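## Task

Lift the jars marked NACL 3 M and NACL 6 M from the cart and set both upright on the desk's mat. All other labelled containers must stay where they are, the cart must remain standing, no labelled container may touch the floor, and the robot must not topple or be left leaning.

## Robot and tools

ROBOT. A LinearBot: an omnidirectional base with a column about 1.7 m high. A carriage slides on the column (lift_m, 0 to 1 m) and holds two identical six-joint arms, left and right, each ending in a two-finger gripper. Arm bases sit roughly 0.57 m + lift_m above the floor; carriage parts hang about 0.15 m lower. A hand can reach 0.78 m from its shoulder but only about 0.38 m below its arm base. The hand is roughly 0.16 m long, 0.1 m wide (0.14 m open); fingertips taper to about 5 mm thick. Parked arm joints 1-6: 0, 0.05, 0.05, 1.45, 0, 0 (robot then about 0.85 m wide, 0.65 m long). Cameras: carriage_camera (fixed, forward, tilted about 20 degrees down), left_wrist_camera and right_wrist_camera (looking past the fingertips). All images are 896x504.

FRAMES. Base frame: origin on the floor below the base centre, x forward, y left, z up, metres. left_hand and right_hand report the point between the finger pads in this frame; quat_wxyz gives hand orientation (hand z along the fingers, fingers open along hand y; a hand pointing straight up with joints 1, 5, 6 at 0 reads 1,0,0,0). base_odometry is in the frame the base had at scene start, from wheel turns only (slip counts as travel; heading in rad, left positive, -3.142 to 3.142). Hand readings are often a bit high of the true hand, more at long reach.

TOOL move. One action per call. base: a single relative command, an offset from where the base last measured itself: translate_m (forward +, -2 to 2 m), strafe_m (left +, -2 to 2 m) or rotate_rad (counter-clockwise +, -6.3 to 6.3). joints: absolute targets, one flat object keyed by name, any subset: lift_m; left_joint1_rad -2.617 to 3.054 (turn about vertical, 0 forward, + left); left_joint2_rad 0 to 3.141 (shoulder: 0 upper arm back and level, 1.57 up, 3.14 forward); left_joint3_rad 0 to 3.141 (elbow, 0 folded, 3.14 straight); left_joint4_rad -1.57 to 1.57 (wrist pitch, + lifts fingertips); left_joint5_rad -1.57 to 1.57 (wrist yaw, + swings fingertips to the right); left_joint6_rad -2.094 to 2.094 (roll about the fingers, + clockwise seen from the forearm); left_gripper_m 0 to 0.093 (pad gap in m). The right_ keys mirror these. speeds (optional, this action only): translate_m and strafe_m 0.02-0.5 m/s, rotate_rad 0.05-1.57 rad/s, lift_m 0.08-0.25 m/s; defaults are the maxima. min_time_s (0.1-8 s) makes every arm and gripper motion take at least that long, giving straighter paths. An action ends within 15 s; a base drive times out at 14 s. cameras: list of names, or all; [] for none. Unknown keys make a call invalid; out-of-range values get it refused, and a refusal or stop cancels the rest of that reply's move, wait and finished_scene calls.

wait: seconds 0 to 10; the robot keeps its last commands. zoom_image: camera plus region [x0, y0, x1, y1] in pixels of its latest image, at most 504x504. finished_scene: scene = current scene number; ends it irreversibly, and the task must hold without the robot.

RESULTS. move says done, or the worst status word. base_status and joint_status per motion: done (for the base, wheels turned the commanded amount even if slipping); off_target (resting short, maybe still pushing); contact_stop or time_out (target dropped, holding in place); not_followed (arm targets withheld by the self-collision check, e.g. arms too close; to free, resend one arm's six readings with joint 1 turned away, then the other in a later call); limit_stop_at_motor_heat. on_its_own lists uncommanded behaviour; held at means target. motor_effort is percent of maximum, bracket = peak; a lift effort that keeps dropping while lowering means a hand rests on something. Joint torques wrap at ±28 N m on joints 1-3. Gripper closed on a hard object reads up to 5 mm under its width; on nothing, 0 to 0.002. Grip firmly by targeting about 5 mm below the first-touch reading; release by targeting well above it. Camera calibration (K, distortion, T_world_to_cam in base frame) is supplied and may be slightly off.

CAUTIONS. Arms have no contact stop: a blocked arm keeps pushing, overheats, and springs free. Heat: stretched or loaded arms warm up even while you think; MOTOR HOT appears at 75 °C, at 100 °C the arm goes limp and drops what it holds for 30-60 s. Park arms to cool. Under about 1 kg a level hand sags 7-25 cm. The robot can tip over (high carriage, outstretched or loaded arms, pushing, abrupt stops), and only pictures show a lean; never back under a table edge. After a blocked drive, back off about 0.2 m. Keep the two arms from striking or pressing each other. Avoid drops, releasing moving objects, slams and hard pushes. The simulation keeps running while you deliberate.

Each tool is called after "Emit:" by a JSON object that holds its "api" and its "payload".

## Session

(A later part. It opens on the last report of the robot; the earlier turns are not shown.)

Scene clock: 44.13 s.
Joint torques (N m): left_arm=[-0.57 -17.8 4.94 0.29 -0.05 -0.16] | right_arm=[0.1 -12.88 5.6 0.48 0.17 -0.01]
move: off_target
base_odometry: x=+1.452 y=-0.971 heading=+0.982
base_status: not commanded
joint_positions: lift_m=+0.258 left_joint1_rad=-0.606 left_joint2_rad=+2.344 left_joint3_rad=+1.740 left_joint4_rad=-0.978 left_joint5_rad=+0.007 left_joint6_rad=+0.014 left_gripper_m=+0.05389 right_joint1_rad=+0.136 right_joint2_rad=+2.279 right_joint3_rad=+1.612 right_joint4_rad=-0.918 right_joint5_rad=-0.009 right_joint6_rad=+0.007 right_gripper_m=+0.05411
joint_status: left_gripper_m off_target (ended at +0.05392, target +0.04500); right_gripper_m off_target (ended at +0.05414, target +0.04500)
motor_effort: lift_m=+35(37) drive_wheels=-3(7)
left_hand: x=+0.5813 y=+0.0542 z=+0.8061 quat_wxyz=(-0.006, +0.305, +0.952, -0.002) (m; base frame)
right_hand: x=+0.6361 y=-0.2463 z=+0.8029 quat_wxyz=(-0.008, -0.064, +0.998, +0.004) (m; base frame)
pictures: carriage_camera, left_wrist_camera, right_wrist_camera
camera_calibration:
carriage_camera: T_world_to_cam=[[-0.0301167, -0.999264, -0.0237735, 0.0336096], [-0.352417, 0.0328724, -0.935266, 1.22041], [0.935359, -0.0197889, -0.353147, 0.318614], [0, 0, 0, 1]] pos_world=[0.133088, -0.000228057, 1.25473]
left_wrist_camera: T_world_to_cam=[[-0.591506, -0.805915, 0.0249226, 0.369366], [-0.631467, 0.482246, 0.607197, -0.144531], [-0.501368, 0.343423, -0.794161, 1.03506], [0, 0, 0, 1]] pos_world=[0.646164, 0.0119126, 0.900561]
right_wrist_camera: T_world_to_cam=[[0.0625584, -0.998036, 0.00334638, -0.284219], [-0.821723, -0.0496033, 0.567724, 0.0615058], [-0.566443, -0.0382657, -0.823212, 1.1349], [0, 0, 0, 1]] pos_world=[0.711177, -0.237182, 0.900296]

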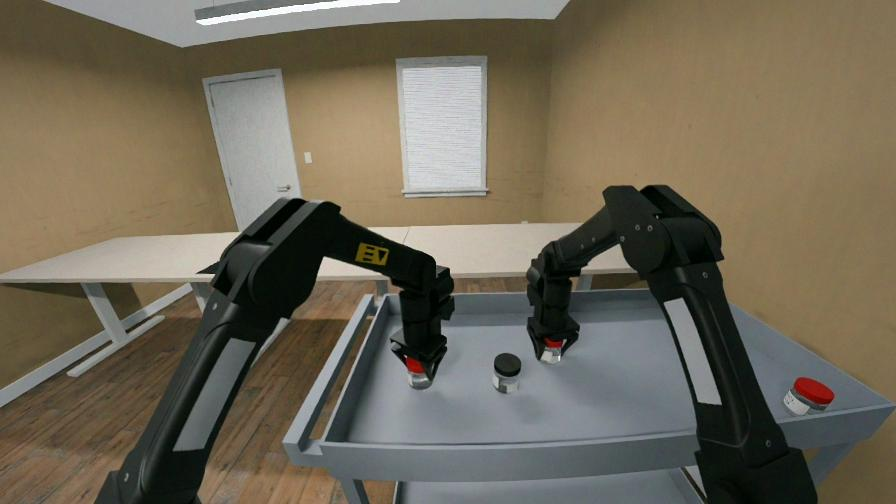

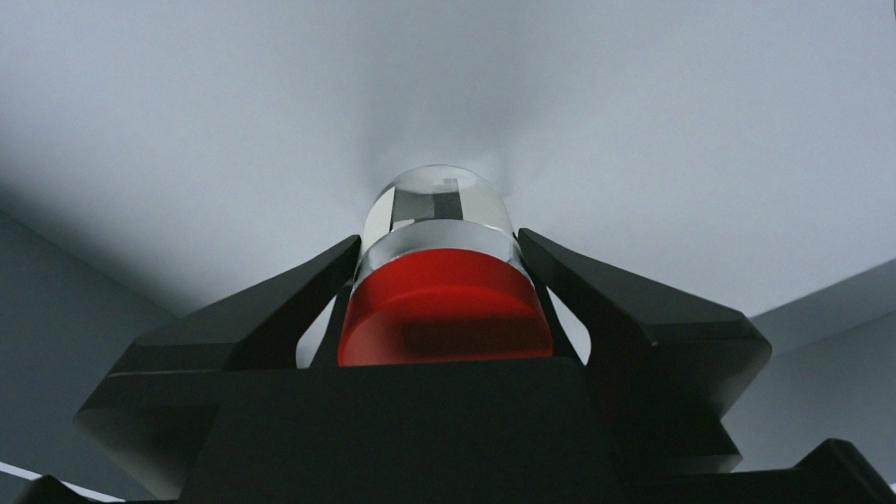

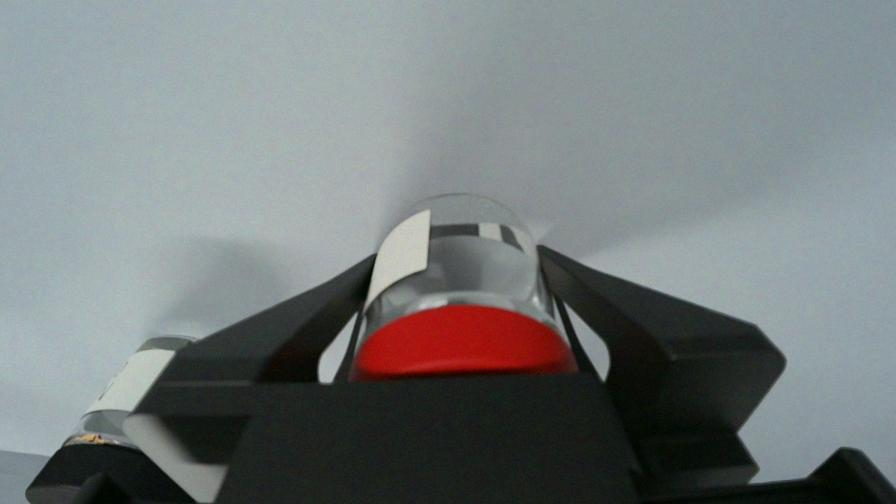

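Emit:
{"api": "move", "payload": {"joints": {"lift_m":0.46}, "speeds": {"lift_m":0.2}, "cameras": []}}

Emit:
{"api": "move", "payload": {"base": {"translate_m":-0.06}, "joints": {"left_joint1_rad":-0.47,"left_joint2_rad":2.46,"left_joint3_rad":1.96,"left_joint4_rad":-1.05,"right_joint1_rad":0.46,"right_joint2_rad":2.49,"right_joint3_rad":1.99,"right_joint4_rad":-1.05}, "min_time_s": 1.2, "cameras": ["carriage_camera"]}}

Emit:
{"api": "move", "payload": {"base": {"strafe_m":1.08}, "cameras": ["carriage_camera"]}}

Scene clock: 47.60 s.
Joint torques (N m): left_arm=[-0.58 -17.47 5.48 0.3 -0.05 -0.16] | right_arm=[0.08 -12.88 6.01 0.42 0.17 -0.01]
move: done
base_odometry: x=+1.452 y=-0.971 heading=+0.982
base_status: not commanded
joint_positions: lift_m=+0.460 left_joint1_rad=-0.606 left_joint2_rad=+2.343 left_joint3_rad=+1.737 left_joint4_rad=-0.977 left_joint5_rad=+0.007 left_joint6_rad=+0.014 left_gripper_m=+0.05389 right_joint1_rad=+0.136 right_joint2_rad=+2.279 right_joint3_rad=+1.606 right_joint4_rad=-0.915 right_joint5_rad=-0.009 right_joint6_rad=+0.007 right_gripper_m=+0.05411
joint_status: all done
motor_effort: lift_m=+43(52) drive_wheels=-3(7)
left_hand: x=+0.5805 y=+0.0548 z=+1.0071 quat_wxyz=(-0.007, +0.305, +0.952, -0.001) (m; base frame)
right_hand: x=+0.6349 y=-0.2465 z=+1.0031 quat_wxyz=(-0.009, -0.064, +0.998, +0.004) (m; base frame)
pictures: none
No camera images: "cameras" was empty.

Scene clock: 49.10 s.
Joint torques (N m): left_arm=[-0.02 -14.78 8.39 0.18 -0.05 -0.16] | right_arm=[0.58 -11.56 8.43 0.32 0.17 -0.01]
move: done
base_odometry: x=+1.419 y=-1.021 heading=+0.982
base_status: done
joint_positions: lift_m=+0.460 left_joint1_rad=-0.473 left_joint2_rad=+2.454 left_joint3_rad=+1.925 left_joint4_rad=-1.038 left_joint5_rad=+0.007 left_joint6_rad=+0.014 left_gripper_m=+0.05389 right_joint1_rad=+0.457 right_joint2_rad=+2.479 right_joint3_rad=+1.964 right_joint4_rad=-1.037 right_joint5_rad=-0.009 right_joint6_rad=+0.007 right_gripper_m=+0.05411
joint_status: all done
motor_effort: lift_m=+43(43) drive_wheels=+0(14)
left_hand: x=+0.6376 y=+0.0908 z=+1.0043 quat_wxyz=(+0.001, +0.241, +0.971, -0.004) (m; base frame)
right_hand: x=+0.6485 y=-0.0934 z=+1.0024 quat_wxyz=(+0.008, -0.223, +0.975, +0.006) (m; base frame)
pictures: carriage_camera
camera_calibration:
carriage_camera: T_world_to_cam=[[-0.0301167, -0.999264, -0.0237735, 0.0383983], [-0.352417, 0.0328724, -0.935266, 1.40881], [0.935359, -0.0197889, -0.353147, 0.389749], [0, 0, 0, 1]] pos_world=[0.133088, -0.000228057, 1.45616]

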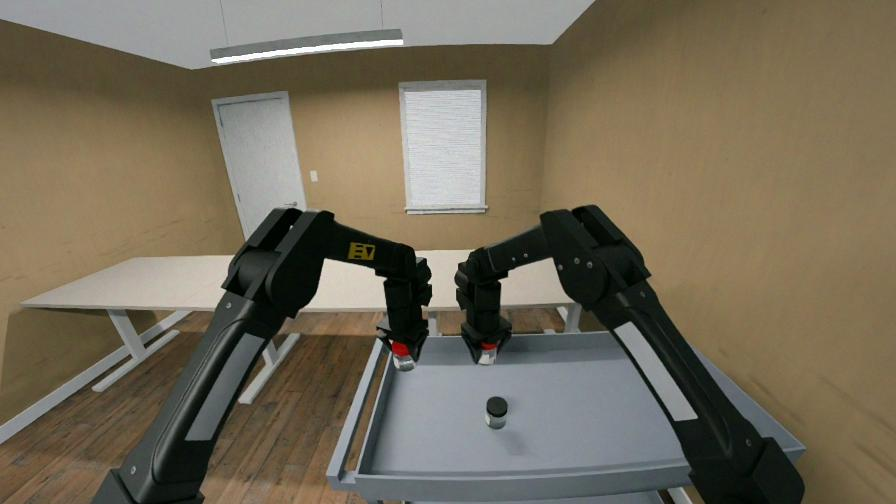

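Scene clock: 53.63 s.
Joint torques (N m): left_arm=[-0.44 -14.76 8.27 0.22 -0.1 -0.16] | right_arm=[0.06 -11.54 8.4 0.34 0.14 -0.01]
move: done
base_odometry: x=+0.521 y=-0.422 heading=+0.982
base_status: done
joint_positions: lift_m=+0.460 left_joint1_rad=-0.469 left_joint2_rad=+2.454 left_joint3_rad=+1.925 left_joint4_rad=-1.042 left_joint5_rad=+0.007 left_joint6_rad=+0.014 left_gripper_m=+0.05389 right_joint1_rad=+0.460 right_joint2_rad=+2.479 right_joint3_rad=+1.964 right_joint4_rad=-1.042 right_joint5_rad=-0.008 right_joint6_rad=+0.007 right_gripper_m=+0.05411
joint_status: not commanded
motor_effort: lift_m=+43(43) drive_wheels=+0(20)
left_hand: x=+0.6375 y=+0.0927 z=+1.0043 quat_wxyz=(-0.001, +0.239, +0.971, -0.003) (m; base frame)
right_hand: x=+0.6469 y=-0.0927 z=+1.0024 quat_wxyz=(+0.006, -0.224, +0.974, +0.005) (m; base frame)
pictures: carriage_camera
camera_calibration:
carriage_camera: T_world_to_cam=[[-0.0301167, -0.999264, -0.0237735, 0.0383983], [-0.352417, 0.0328724, -0.935266, 1.40881], [0.935359, -0.0197889, -0.353147, 0.389749], [0, 0, 0, 1]] pos_world=[0.133088, -0.000228057, 1.45616]

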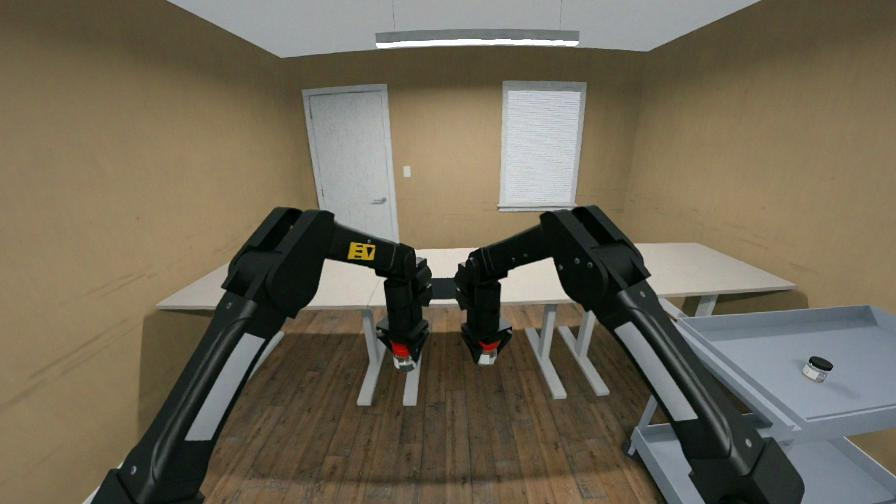

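Emit:
{"api": "move", "payload": {"base": {"translate_m":0.79}, "joints": {"lift_m":0.34}, "speeds": {"lift_m":0.1}}}

Scene clock: 58.03 s.
Joint torques (N m): left_arm=[-0.34 -15.68 7.8 0.22 -0.04 -0.16] | right_arm=[0.31 -12.37 7.77 0.38 0.16 -0.01]
move: done
base_odometry: x=+0.959 y=+0.236 heading=+0.983
base_status: done
joint_positions: lift_m=+0.340 left_joint1_rad=-0.469 left_joint2_rad=+2.464 left_joint3_rad=+1.932 left_joint4_rad=-1.047 left_joint5_rad=+0.006 left_joint6_rad=+0.014 left_gripper_m=+0.05388 right_joint1_rad=+0.459 right_joint2_rad=+2.488 right_joint3_rad=+1.971 right_joint4_rad=-1.047 right_joint5_rad=-0.008 right_joint6_rad=+0.007 right_gripper_m=+0.05411
joint_status: all done
motor_effort: lift_m=+37(38) drive_wheels=-4(24)
left_hand: x=+0.6368 y=+0.0933 z=+0.8817 quat_wxyz=(-0.005, +0.239, +0.971, -0.002) (m; base frame)
right_hand: x=+0.6465 y=-0.0934 z=+0.8803 quat_wxyz=(+0.002, -0.224, +0.975, +0.004) (m; base frame)
pictures: carriage_camera, left_wrist_camera, right_wrist_camera
camera_calibration:
carriage_camera: T_world_to_cam=[[-0.0301167, -0.999264, -0.0237735, 0.0355577], [-0.352417, 0.0328724, -0.935266, 1.29705], [0.935359, -0.0197889, -0.353147, 0.347553], [0, 0, 0, 1]] pos_world=[0.133088, -0.000228057, 1.33667]
left_wrist_camera: T_world_to_cam=[[-0.475664, -0.879297, 0.0241089, 0.36566], [-0.692779, 0.391373, 0.605709, -0.125437], [-0.542034, 0.271412, -0.795321, 1.14309], [0, 0, 0, 1]] pos_world=[0.706622, 0.0603692, 0.976282]
right_wrist_camera: T_world_to_cam=[[0.376513, -0.926407, 0.00297999, -0.328446], [-0.773942, -0.312776, 0.550621, -0.00666994], [-0.509167, -0.209622, -0.83475, 1.16747], [0, 0, 0, 1]] pos_world=[0.712941, -0.0616323, 0.9792]

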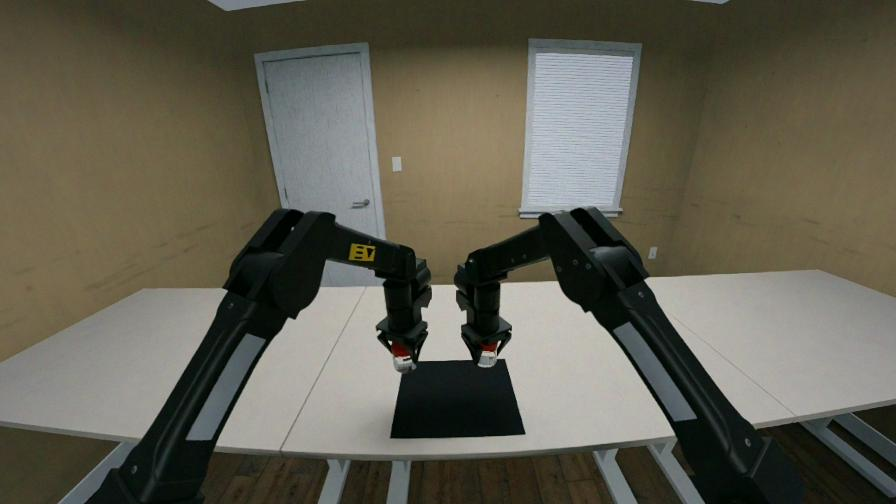

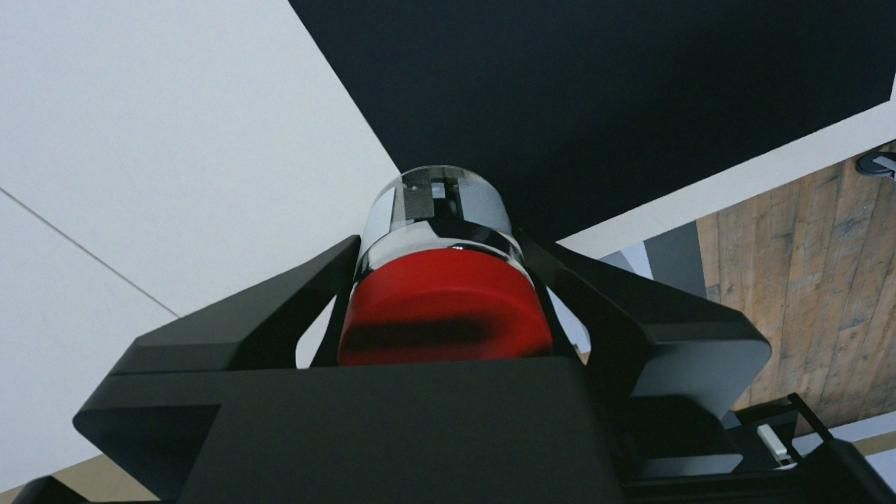

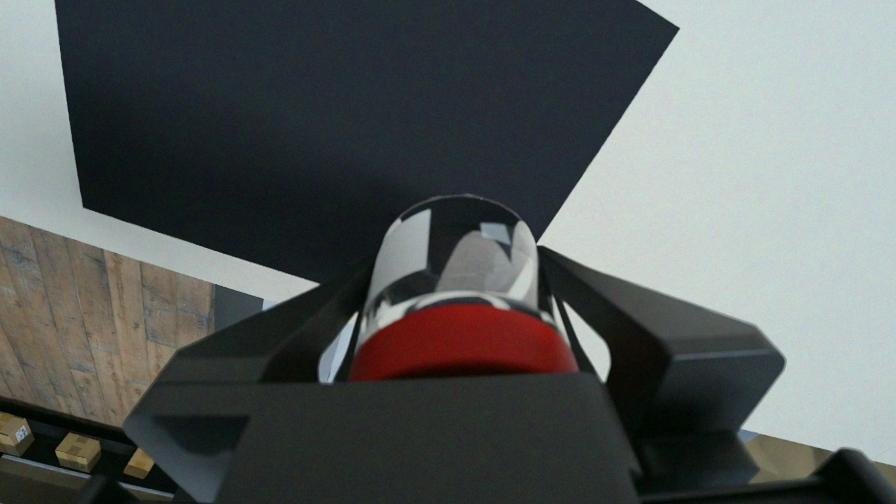

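Emit:
{"api": "move", "payload": {"base": {"strafe_m":-0.032}, "cameras": []}}

Emit:
{"api": "move", "payload": {"joints": {"lift_m":0.27}, "speeds": {"lift_m":0.12}}}

Scene clock: 60.07 s.
Joint torques (N m): left_arm=[-0.4 -15.86 7.8 0.24 -0.04 -0.16] | right_arm=[0.28 -12.44 7.77 0.39 0.15 -0.01]
move: done
base_odometry: x=+0.986 y=+0.218 heading=+0.983
base_status: done
joint_positions: lift_m=+0.340 left_joint1_rad=-0.472 left_joint2_rad=+2.464 left_joint3_rad=+1.932 left_joint4_rad=-1.048 left_joint5_rad=+0.006 left_joint6_rad=+0.014 left_gripper_m=+0.05388 right_joint1_rad=+0.458 right_joint2_rad=+2.488 right_joint3_rad=+1.971 right_joint4_rad=-1.047 right_joint5_rad=-0.007 right_joint6_rad=+0.007 right_gripper_m=+0.05411
joint_status: not commanded
motor_effort: lift_m=+37(37) drive_wheels=-1(16)
left_hand: x=+0.6360 y=+0.0924 z=+0.8817 quat_wxyz=(-0.006, +0.240, +0.971, -0.002) (m; base frame)
right_hand: x=+0.6469 y=-0.0939 z=+0.8803 quat_wxyz=(+0.002, -0.224, +0.975, +0.004) (m; base frame)
pictures: none
No camera images: "cameras" was empty.

Scene clock: 61.07 s.
Joint torques (N m): left_arm=[-0.28 -16.38 7.61 0.23 -0.02 -0.16] | right_arm=[0.39 -12.98 7.54 0.4 0.16 -0.01]
move: done
base_odometry: x=+0.986 y=+0.218 heading=+0.983
base_status: not commanded
joint_positions: lift_m=+0.270 left_joint1_rad=-0.472 left_joint2_rad=+2.470 left_joint3_rad=+1.936 left_joint4_rad=-1.048 left_joint5_rad=+0.005 left_joint6_rad=+0.014 left_gripper_m=+0.05388 right_joint1_rad=+0.458 right_joint2_rad=+2.493 right_joint3_rad=+1.974 right_joint4_rad=-1.047 right_joint5_rad=-0.007 right_joint6_rad=+0.007 right_gripper_m=+0.05411
joint_status: all done
motor_effort: lift_m=+36(37) drive_wheels=+6(7)
left_hand: x=+0.6365 y=+0.0922 z=+0.8103 quat_wxyz=(-0.006, +0.240, +0.971, -0.001) (m; base frame)
right_hand: x=+0.6471 y=-0.0937 z=+0.8091 quat_wxyz=(+0.001, -0.224, +0.975, +0.004) (m; base frame)
pictures: carriage_camera, left_wrist_camera, right_wrist_camera
camera_calibration:
carriage_camera: T_world_to_cam=[[-0.0301167, -0.999264, -0.0237735, 0.0338945], [-0.352417, 0.0328724, -0.935266, 1.23162], [0.935359, -0.0197889, -0.353147, 0.322847], [0, 0, 0, 1]] pos_world=[0.133088, -0.000228057, 1.26671]
left_wrist_camera: T_world_to_cam=[[-0.477969, -0.878054, 0.0237893, 0.367822], [-0.690598, 0.392388, 0.607541, -0.0849707], [-0.542788, 0.273957, -0.793932, 1.08561], [0, 0, 0, 1]] pos_world=[0.706384, 0.0588984, 0.904774]
right_wrist_camera: T_world_to_cam=[[0.375453, -0.926835, 0.00344391, -0.328543], [-0.773828, -0.311422, 0.55155, 0.0321846], [-0.510123, -0.209746, -0.834135, 1.10838], [0, 0, 0, 1]] pos_world=[0.713666, -0.0620046, 0.907915]

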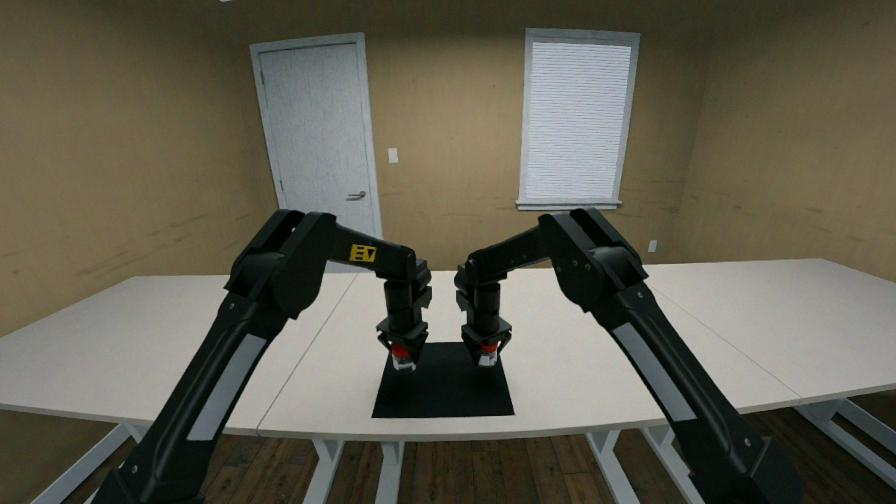

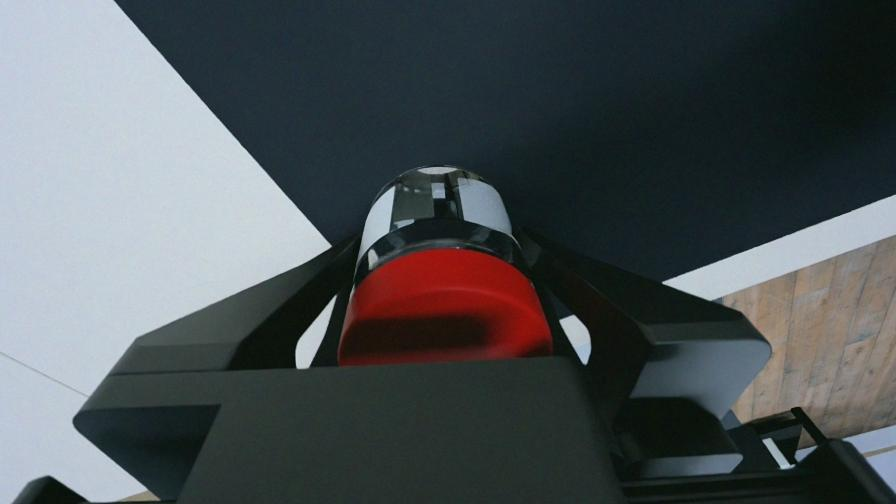

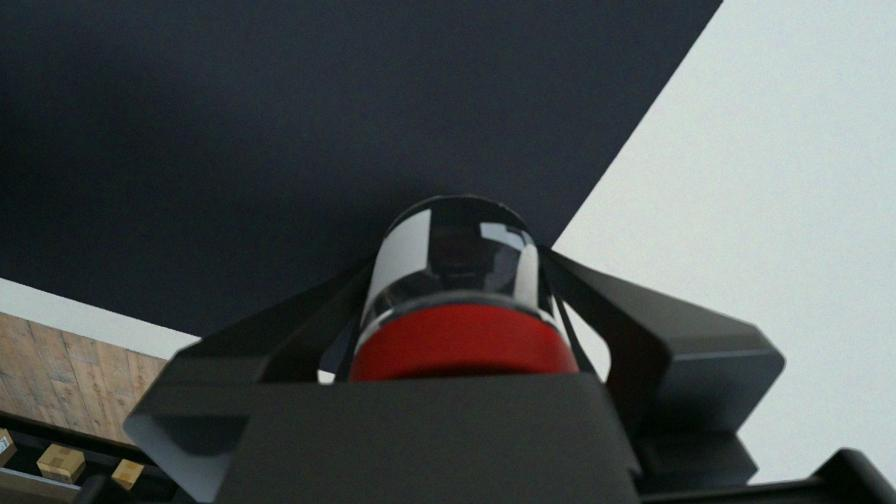

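Emit:
{"api": "move", "payload": {"joints": {"lift_m":0.245}, "speeds": {"lift_m":0.08}}}

Scene clock: 65.20 s.
Joint torques (N m): left_arm=[-0.18 -16.57 7.36 0.27 -0.04 -0.16] | right_arm=[0.28 -13.12 7.36 0.4 0.15 -0.01]
move: done
base_odometry: x=+0.986 y=+0.218 heading=+0.983
base_status: not commanded
joint_positions: lift_m=+0.245 left_joint1_rad=-0.472 left_joint2_rad=+2.471 left_joint3_rad=+1.937 left_joint4_rad=-1.048 left_joint5_rad=+0.005 left_joint6_rad=+0.014 left_gripper_m=+0.05388 right_joint1_rad=+0.458 right_joint2_rad=+2.494 right_joint3_rad=+1.975 right_joint4_rad=-1.048 right_joint5_rad=-0.007 right_joint6_rad=+0.007 right_gripper_m=+0.05411
joint_status: all done
motor_effort: lift_m=+36(37) drive_wheels=+6(7)
left_hand: x=+0.6366 y=+0.0921 z=+0.7849 quat_wxyz=(-0.006, +0.240, +0.971, -0.001) (m; base frame)
right_hand: x=+0.6473 y=-0.0937 z=+0.7840 quat_wxyz=(+0.001, -0.224, +0.975, +0.004) (m; base frame)
pictures: carriage_camera, left_wrist_camera, right_wrist_camera
camera_calibration:
carriage_camera: T_world_to_cam=[[-0.0301167, -0.999264, -0.0237735, 0.0332995], [-0.352417, 0.0328724, -0.935266, 1.20822], [0.935359, -0.0197889, -0.353147, 0.314009], [0, 0, 0, 1]] pos_world=[0.133088, -0.000228057, 1.24169]
left_wrist_camera: T_world_to_cam=[[-0.477961, -0.878059, 0.0237995, 0.368417], [-0.690392, 0.392282, 0.607843, -0.0697766], [-0.543058, 0.274094, -0.7937, 1.06547], [0, 0, 0, 1]] pos_world=[0.706531, 0.0588235, 0.879313]
right_wrist_camera: T_world_to_cam=[[0.375453, -0.926835, 0.00344391, -0.328446], [-0.773828, -0.311422, 0.55155, 0.0461483], [-0.510123, -0.209746, -0.834135, 1.08753], [0, 0, 0, 1]] pos_world=[0.713799, -0.0619391, 0.882821]

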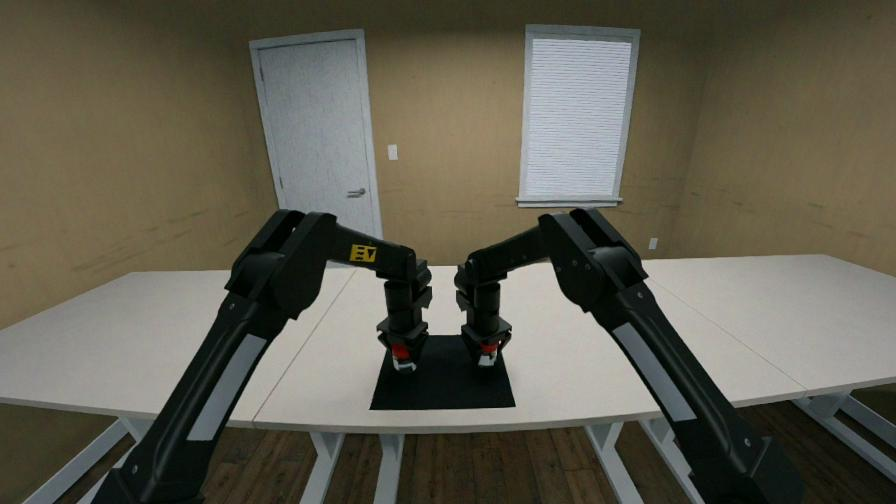

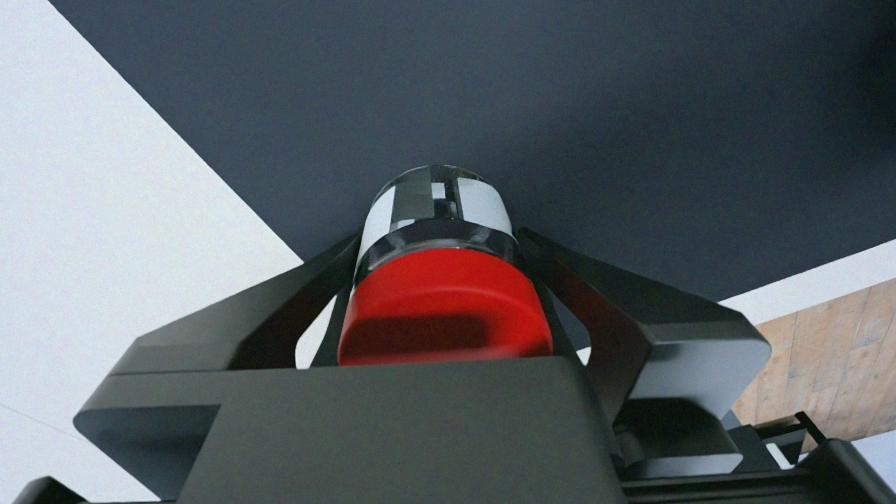

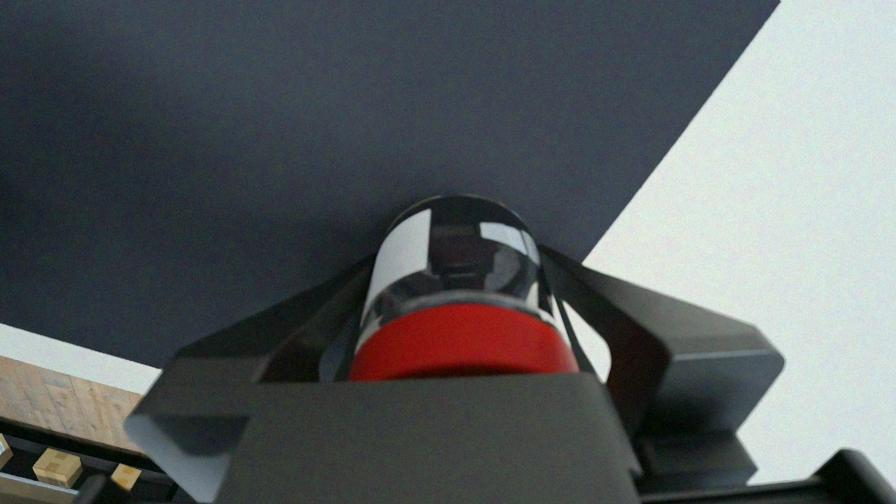

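Small steps now.

Emit:
{"api": "move", "payload": {"joints": {"lift_m":0.234}, "speeds": {"lift_m":0.08}, "cameras": []}}

Emit:
{"api": "move", "payload": {"joints": {"lift_m":0.226}, "speeds": {"lift_m":0.08}}}

Scene clock: 66.03 s.
Joint torques (N m): left_arm=[-0.31 -16.35 6.57 0.33 -0.04 -0.16] | right_arm=[0.55 -12.79 6.57 0.54 0.17 -0.01]
move: done
base_odometry: x=+0.986 y=+0.218 heading=+0.983
base_status: not commanded
joint_positions: lift_m=+0.235 left_joint1_rad=-0.471 left_joint2_rad=+2.468 left_joint3_rad=+1.947 left_joint4_rad=-1.057 left_joint5_rad=+0.005 left_joint6_rad=+0.013 left_gripper_m=+0.05388 right_joint1_rad=+0.458 right_joint2_rad=+2.492 right_joint3_rad=+1.985 right_joint4_rad=-1.058 right_joint5_rad=-0.007 right_joint6_rad=+0.007 right_gripper_m=+0.05411
joint_status: all done
motor_effort: lift_m=+32(33) drive_wheels=+6(6)
left_hand: x=+0.6381 y=+0.0916 z=+0.7779 quat_wxyz=(-0.004, +0.240, +0.971, -0.002) (m; base frame)
right_hand: x=+0.6480 y=-0.0933 z=+0.7765 quat_wxyz=(+0.002, -0.224, +0.975, +0.004) (m; base frame)
pictures: none
No camera images: "cameras" was empty.

Scene clock: 66.50 s.
Joint torques (N m): left_arm=[-0.31 -15.01 6.05 0.47 -0.04 -0.16] | right_arm=[0.4 -11.79 5.78 0.75 0.17 0]
move: done
base_odometry: x=+0.986 y=+0.218 heading=+0.983
base_status: not commanded
joint_positions: lift_m=+0.227 left_joint1_rad=-0.471 left_joint2_rad=+2.455 left_joint3_rad=+1.954 left_joint4_rad=-1.073 left_joint5_rad=+0.005 left_joint6_rad=+0.013 left_gripper_m=+0.05388 right_joint1_rad=+0.458 right_joint2_rad=+2.481 right_joint3_rad=+1.993 right_joint4_rad=-1.077 right_joint5_rad=-0.007 right_joint6_rad=+0.007 right_gripper_m=+0.05411
joint_status: all done
motor_effort: lift_m=+31(31) drive_wheels=+6(6)
left_hand: x=+0.6382 y=+0.0915 z=+0.7775 quat_wxyz=(-0.002, +0.240, +0.971, -0.002) (m; base frame)
right_hand: x=+0.6476 y=-0.0935 z=+0.7758 quat_wxyz=(+0.002, -0.224, +0.975, +0.004) (m; base frame)
pictures: carriage_camera, left_wrist_camera, right_wrist_camera
camera_calibration:
carriage_camera: T_world_to_cam=[[-0.0301167, -0.999264, -0.0237735, 0.0328584], [-0.352417, 0.0328724, -0.935266, 1.19086], [0.935359, -0.0197889, -0.353147, 0.307457], [0, 0, 0, 1]] pos_world=[0.133088, -0.000228057, 1.22313]
left_wrist_camera: T_world_to_cam=[[-0.477468, -0.878333, 0.0235719, 0.368706], [-0.695212, 0.394056, 0.601166, -0.0558011], [-0.537313, 0.27065, -0.798776, 1.06126], [0, 0, 0, 1]] pos_world=[0.707479, 0.0586053, 0.872562]
right_wrist_camera: T_world_to_cam=[[0.375447, -0.926838, 0.00330479, -0.328274], [-0.77477, -0.311886, 0.549962, 0.0528386], [-0.508695, -0.209042, -0.835183, 1.08087], [0, 0, 0, 1]] pos_world=[0.714018, -0.0618309, 0.874746]

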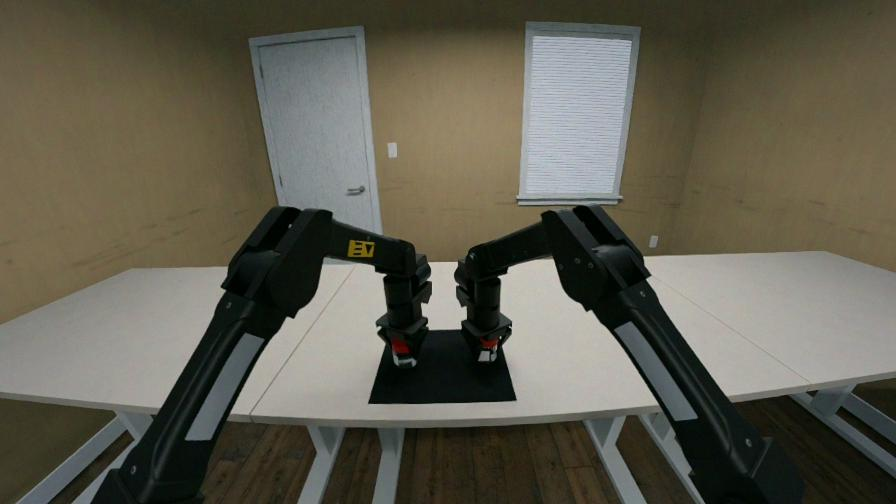

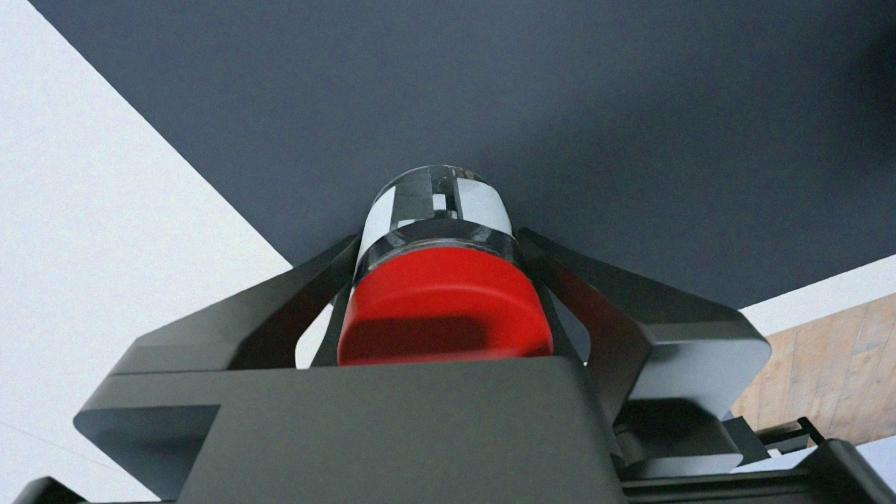

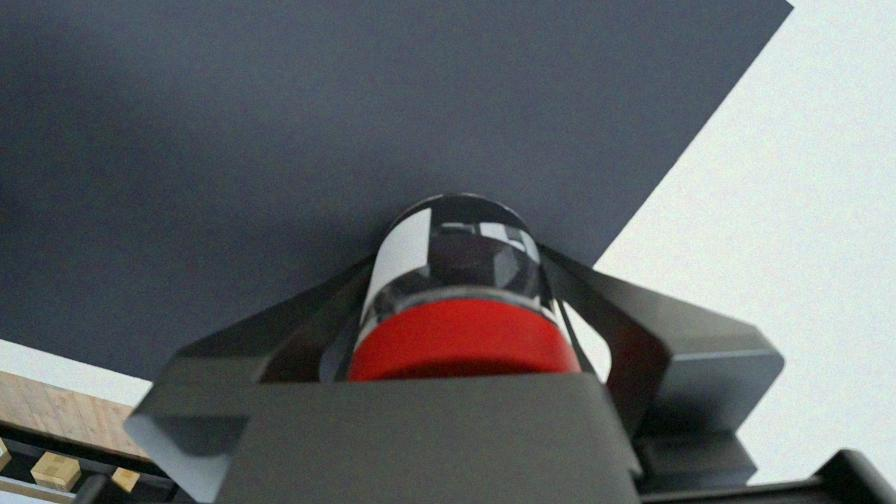

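Emit:
{"api": "move", "payload": {"joints": {"lift_m":0.232}, "speeds": {"lift_m":0.08}, "cameras": []}}

Emit:
{"api": "move", "payload": {"joints": {"left_gripper_m":0.085,"right_gripper_m":0.085}, "min_time_s": 1.0}}

Emit:
{"api": "move", "payload": {"joints": {"lift_m":0.36}, "speeds": {"lift_m":0.15}}}

Scene clock: 67.83 s.
Joint torques (N m): left_arm=[-0.38 -15.39 6.19 0.39 -0.03 -0.16] | right_arm=[0.49 -11.9 5.91 0.62 0.15 -0.01]
move: done
base_odometry: x=+0.986 y=+0.218 heading=+0.983
base_status: not commanded
joint_positions: lift_m=+0.232 left_joint1_rad=-0.471 left_joint2_rad=+2.458 left_joint3_rad=+1.954 left_joint4_rad=-1.062 left_joint5_rad=+0.005 left_joint6_rad=+0.013 left_gripper_m=+0.05388 right_joint1_rad=+0.458 right_joint2_rad=+2.481 right_joint3_rad=+1.992 right_joint4_rad=-1.063 right_joint5_rad=-0.007 right_joint6_rad=+0.007 right_gripper_m=+0.05411
joint_status: all done
motor_effort: lift_m=+43(49) drive_wheels=+6(6)
left_hand: x=+0.6403 y=+0.0905 z=+0.7815 quat_wxyz=(+0.002, +0.240, +0.971, -0.003) (m; base frame)
right_hand: x=+0.6503 y=-0.0922 z=+0.7801 quat_wxyz=(+0.008, -0.224, +0.975, +0.006) (m; base frame)
pictures: none
No camera images: "cameras" was empty.

Scene clock: 69.13 s.
Joint torques (N m): left_arm=[-0.34 -15.3 6.05 0.4 -0.04 -0.16] | right_arm=[0.38 -11.86 5.93 0.61 0.15 -0.01]
move: done
base_odometry: x=+0.986 y=+0.218 heading=+0.983
base_status: not commanded
joint_positions: lift_m=+0.232 left_joint1_rad=-0.471 left_joint2_rad=+2.458 left_joint3_rad=+1.954 left_joint4_rad=-1.062 left_joint5_rad=+0.005 left_joint6_rad=+0.013 left_gripper_m=+0.08496 right_joint1_rad=+0.458 right_joint2_rad=+2.481 right_joint3_rad=+1.992 right_joint4_rad=-1.062 right_joint5_rad=-0.007 right_joint6_rad=+0.007 right_gripper_m=+0.08489
joint_status: all done
motor_effort: lift_m=+43(44) drive_wheels=+6(7)
left_hand: x=+0.6404 y=+0.0904 z=+0.7815 quat_wxyz=(+0.002, +0.240, +0.971, -0.003) (m; base frame)
right_hand: x=+0.6504 y=-0.0921 z=+0.7801 quat_wxyz=(+0.009, -0.224, +0.975, +0.006) (m; base frame)
pictures: carriage_camera, left_wrist_camera, right_wrist_camera
camera_calibration:
carriage_camera: T_world_to_cam=[[-0.0301167, -0.999264, -0.0237735, 0.0329767], [-0.352417, 0.0328724, -0.935266, 1.19551], [0.935359, -0.0197889, -0.353147, 0.309213], [0, 0, 0, 1]] pos_world=[0.133088, -0.000228057, 1.22811]
left_wrist_camera: T_world_to_cam=[[-0.477652, -0.878239, 0.0233369, 0.368969], [-0.699884, 0.396436, 0.594139, -0.0479986], [-0.531048, 0.267458, -0.804024, 1.06623], [0, 0, 0, 1]] pos_world=[0.708863, 0.0579003, 0.87718]
right_wrist_camera: T_world_to_cam=[[0.375415, -0.926854, 0.00238628, -0.327327], [-0.780921, -0.314917, 0.539435, 0.0649427], [-0.499226, -0.204375, -0.842024, 1.08584], [0, 0, 0, 1]] pos_world=[0.715677, -0.0610136, 0.880051]

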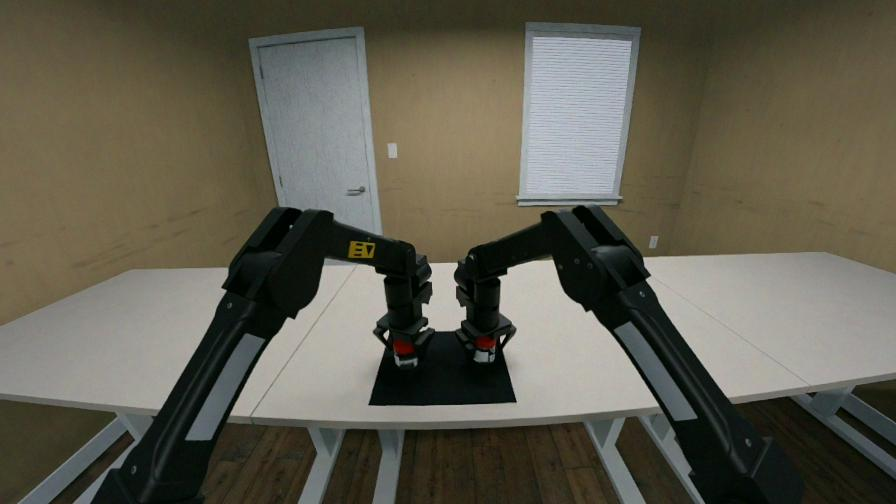

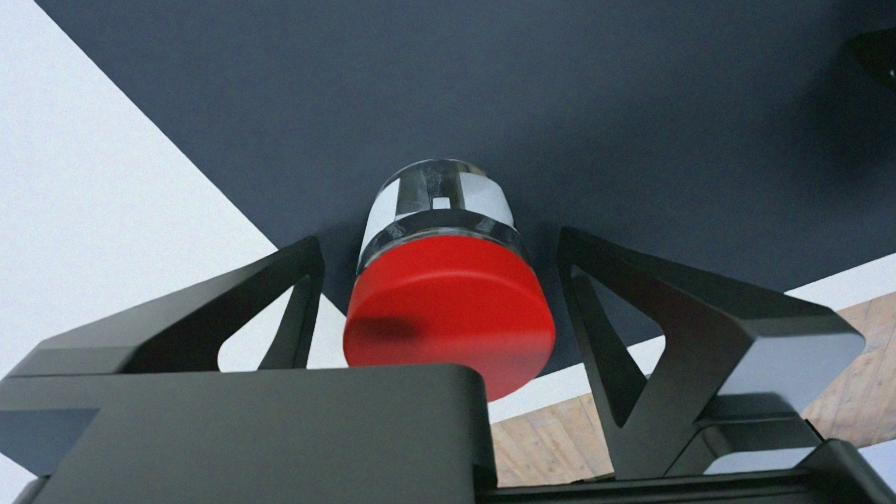

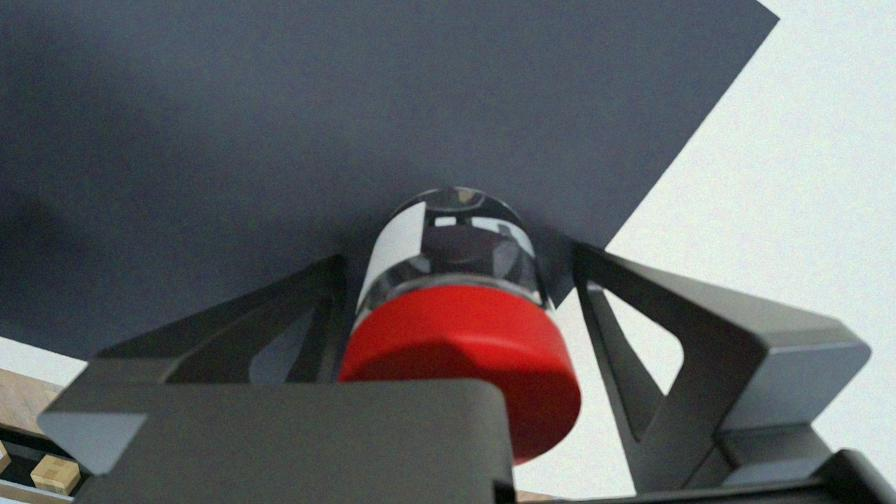

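Scene clock: 70.43 s.
Joint torques (N m): left_arm=[-0.34 -15.71 6.17 0.36 -0.04 -0.16] | right_arm=[0.46 -12.37 6.19 0.55 0.15 -0.01]
move: done
base_odometry: x=+0.986 y=+0.218 heading=+0.983
base_status: not commanded
joint_positions: lift_m=+0.360 left_joint1_rad=-0.471 left_joint2_rad=+2.464 left_joint3_rad=+1.954 left_joint4_rad=-1.059 left_joint5_rad=+0.005 left_joint6_rad=+0.013 left_gripper_m=+0.08496 right_joint1_rad=+0.458 right_joint2_rad=+2.488 right_joint3_rad=+1.989 right_joint4_rad=-1.059 right_joint5_rad=-0.007 right_joint6_rad=+0.007 right_gripper_m=+0.08489
joint_status: all done
motor_effort: lift_m=+43(50) drive_wheels=+6(7)
left_hand: x=+0.6402 y=+0.0905 z=+0.9066 quat_wxyz=(+0.000, +0.240, +0.971, -0.003) (m; base frame)
right_hand: x=+0.6494 y=-0.0926 z=+0.9042 quat_wxyz=(+0.005, -0.224, +0.975, +0.005) (m; base frame)
pictures: carriage_camera, left_wrist_camera, right_wrist_camera
camera_calibration:
carriage_camera: T_world_to_cam=[[-0.0301167, -0.999264, -0.0237735, 0.0360213], [-0.352417, 0.0328724, -0.935266, 1.31529], [0.935359, -0.0197889, -0.353147, 0.35444], [0, 0, 0, 1]] pos_world=[0.133088, -0.000228057, 1.35617]
left_wrist_camera: T_world_to_cam=[[-0.47758, -0.878276, 0.0234291, 0.365917], [-0.698062, 0.395508, 0.596894, -0.126099], [-0.533504, 0.26871, -0.801978, 1.16634], [0, 0, 0, 1]] pos_world=[0.708979, 0.0578412, 1.00208]
right_wrist_camera: T_world_to_cam=[[0.37543, -0.926846, 0.00285951, -0.328143], [-0.777767, -0.313363, 0.544869, -0.00977322], [-0.504113, -0.206784, -0.838516, 1.18949], [0, 0, 0, 1]] pos_world=[0.715233, -0.0612322, 1.00367]

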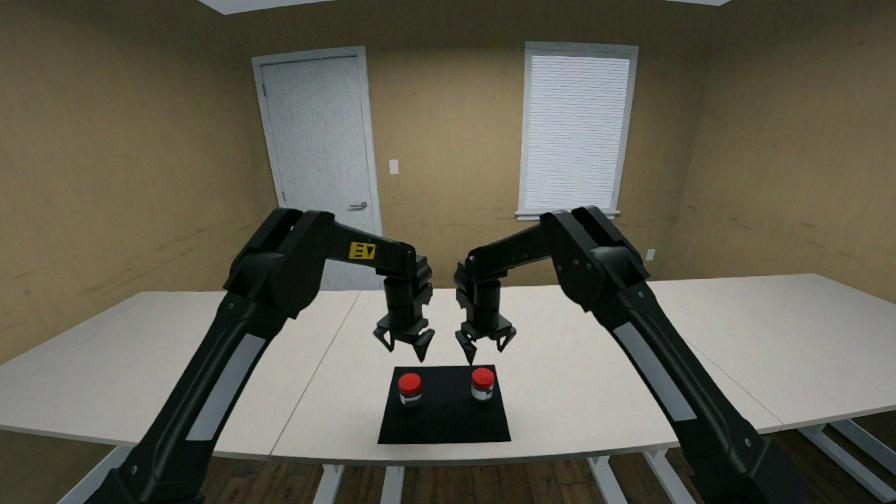

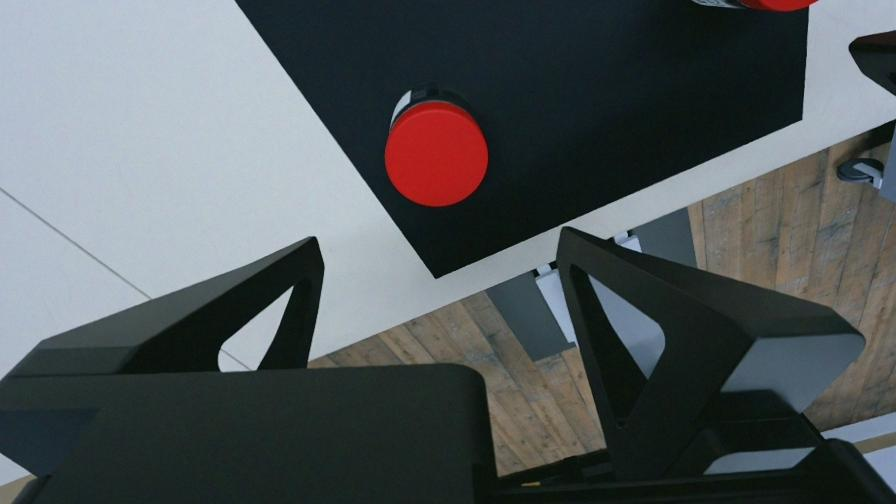

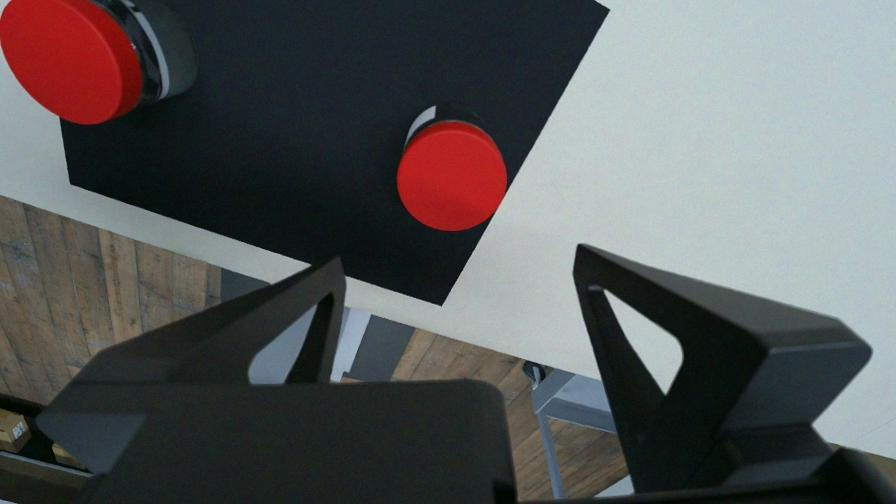

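Both upright on the mat, hands clear above the lids.

Emit:
{"api": "finished_scene", "payload": {"scene": 3}}

The scene is finished: the task was done.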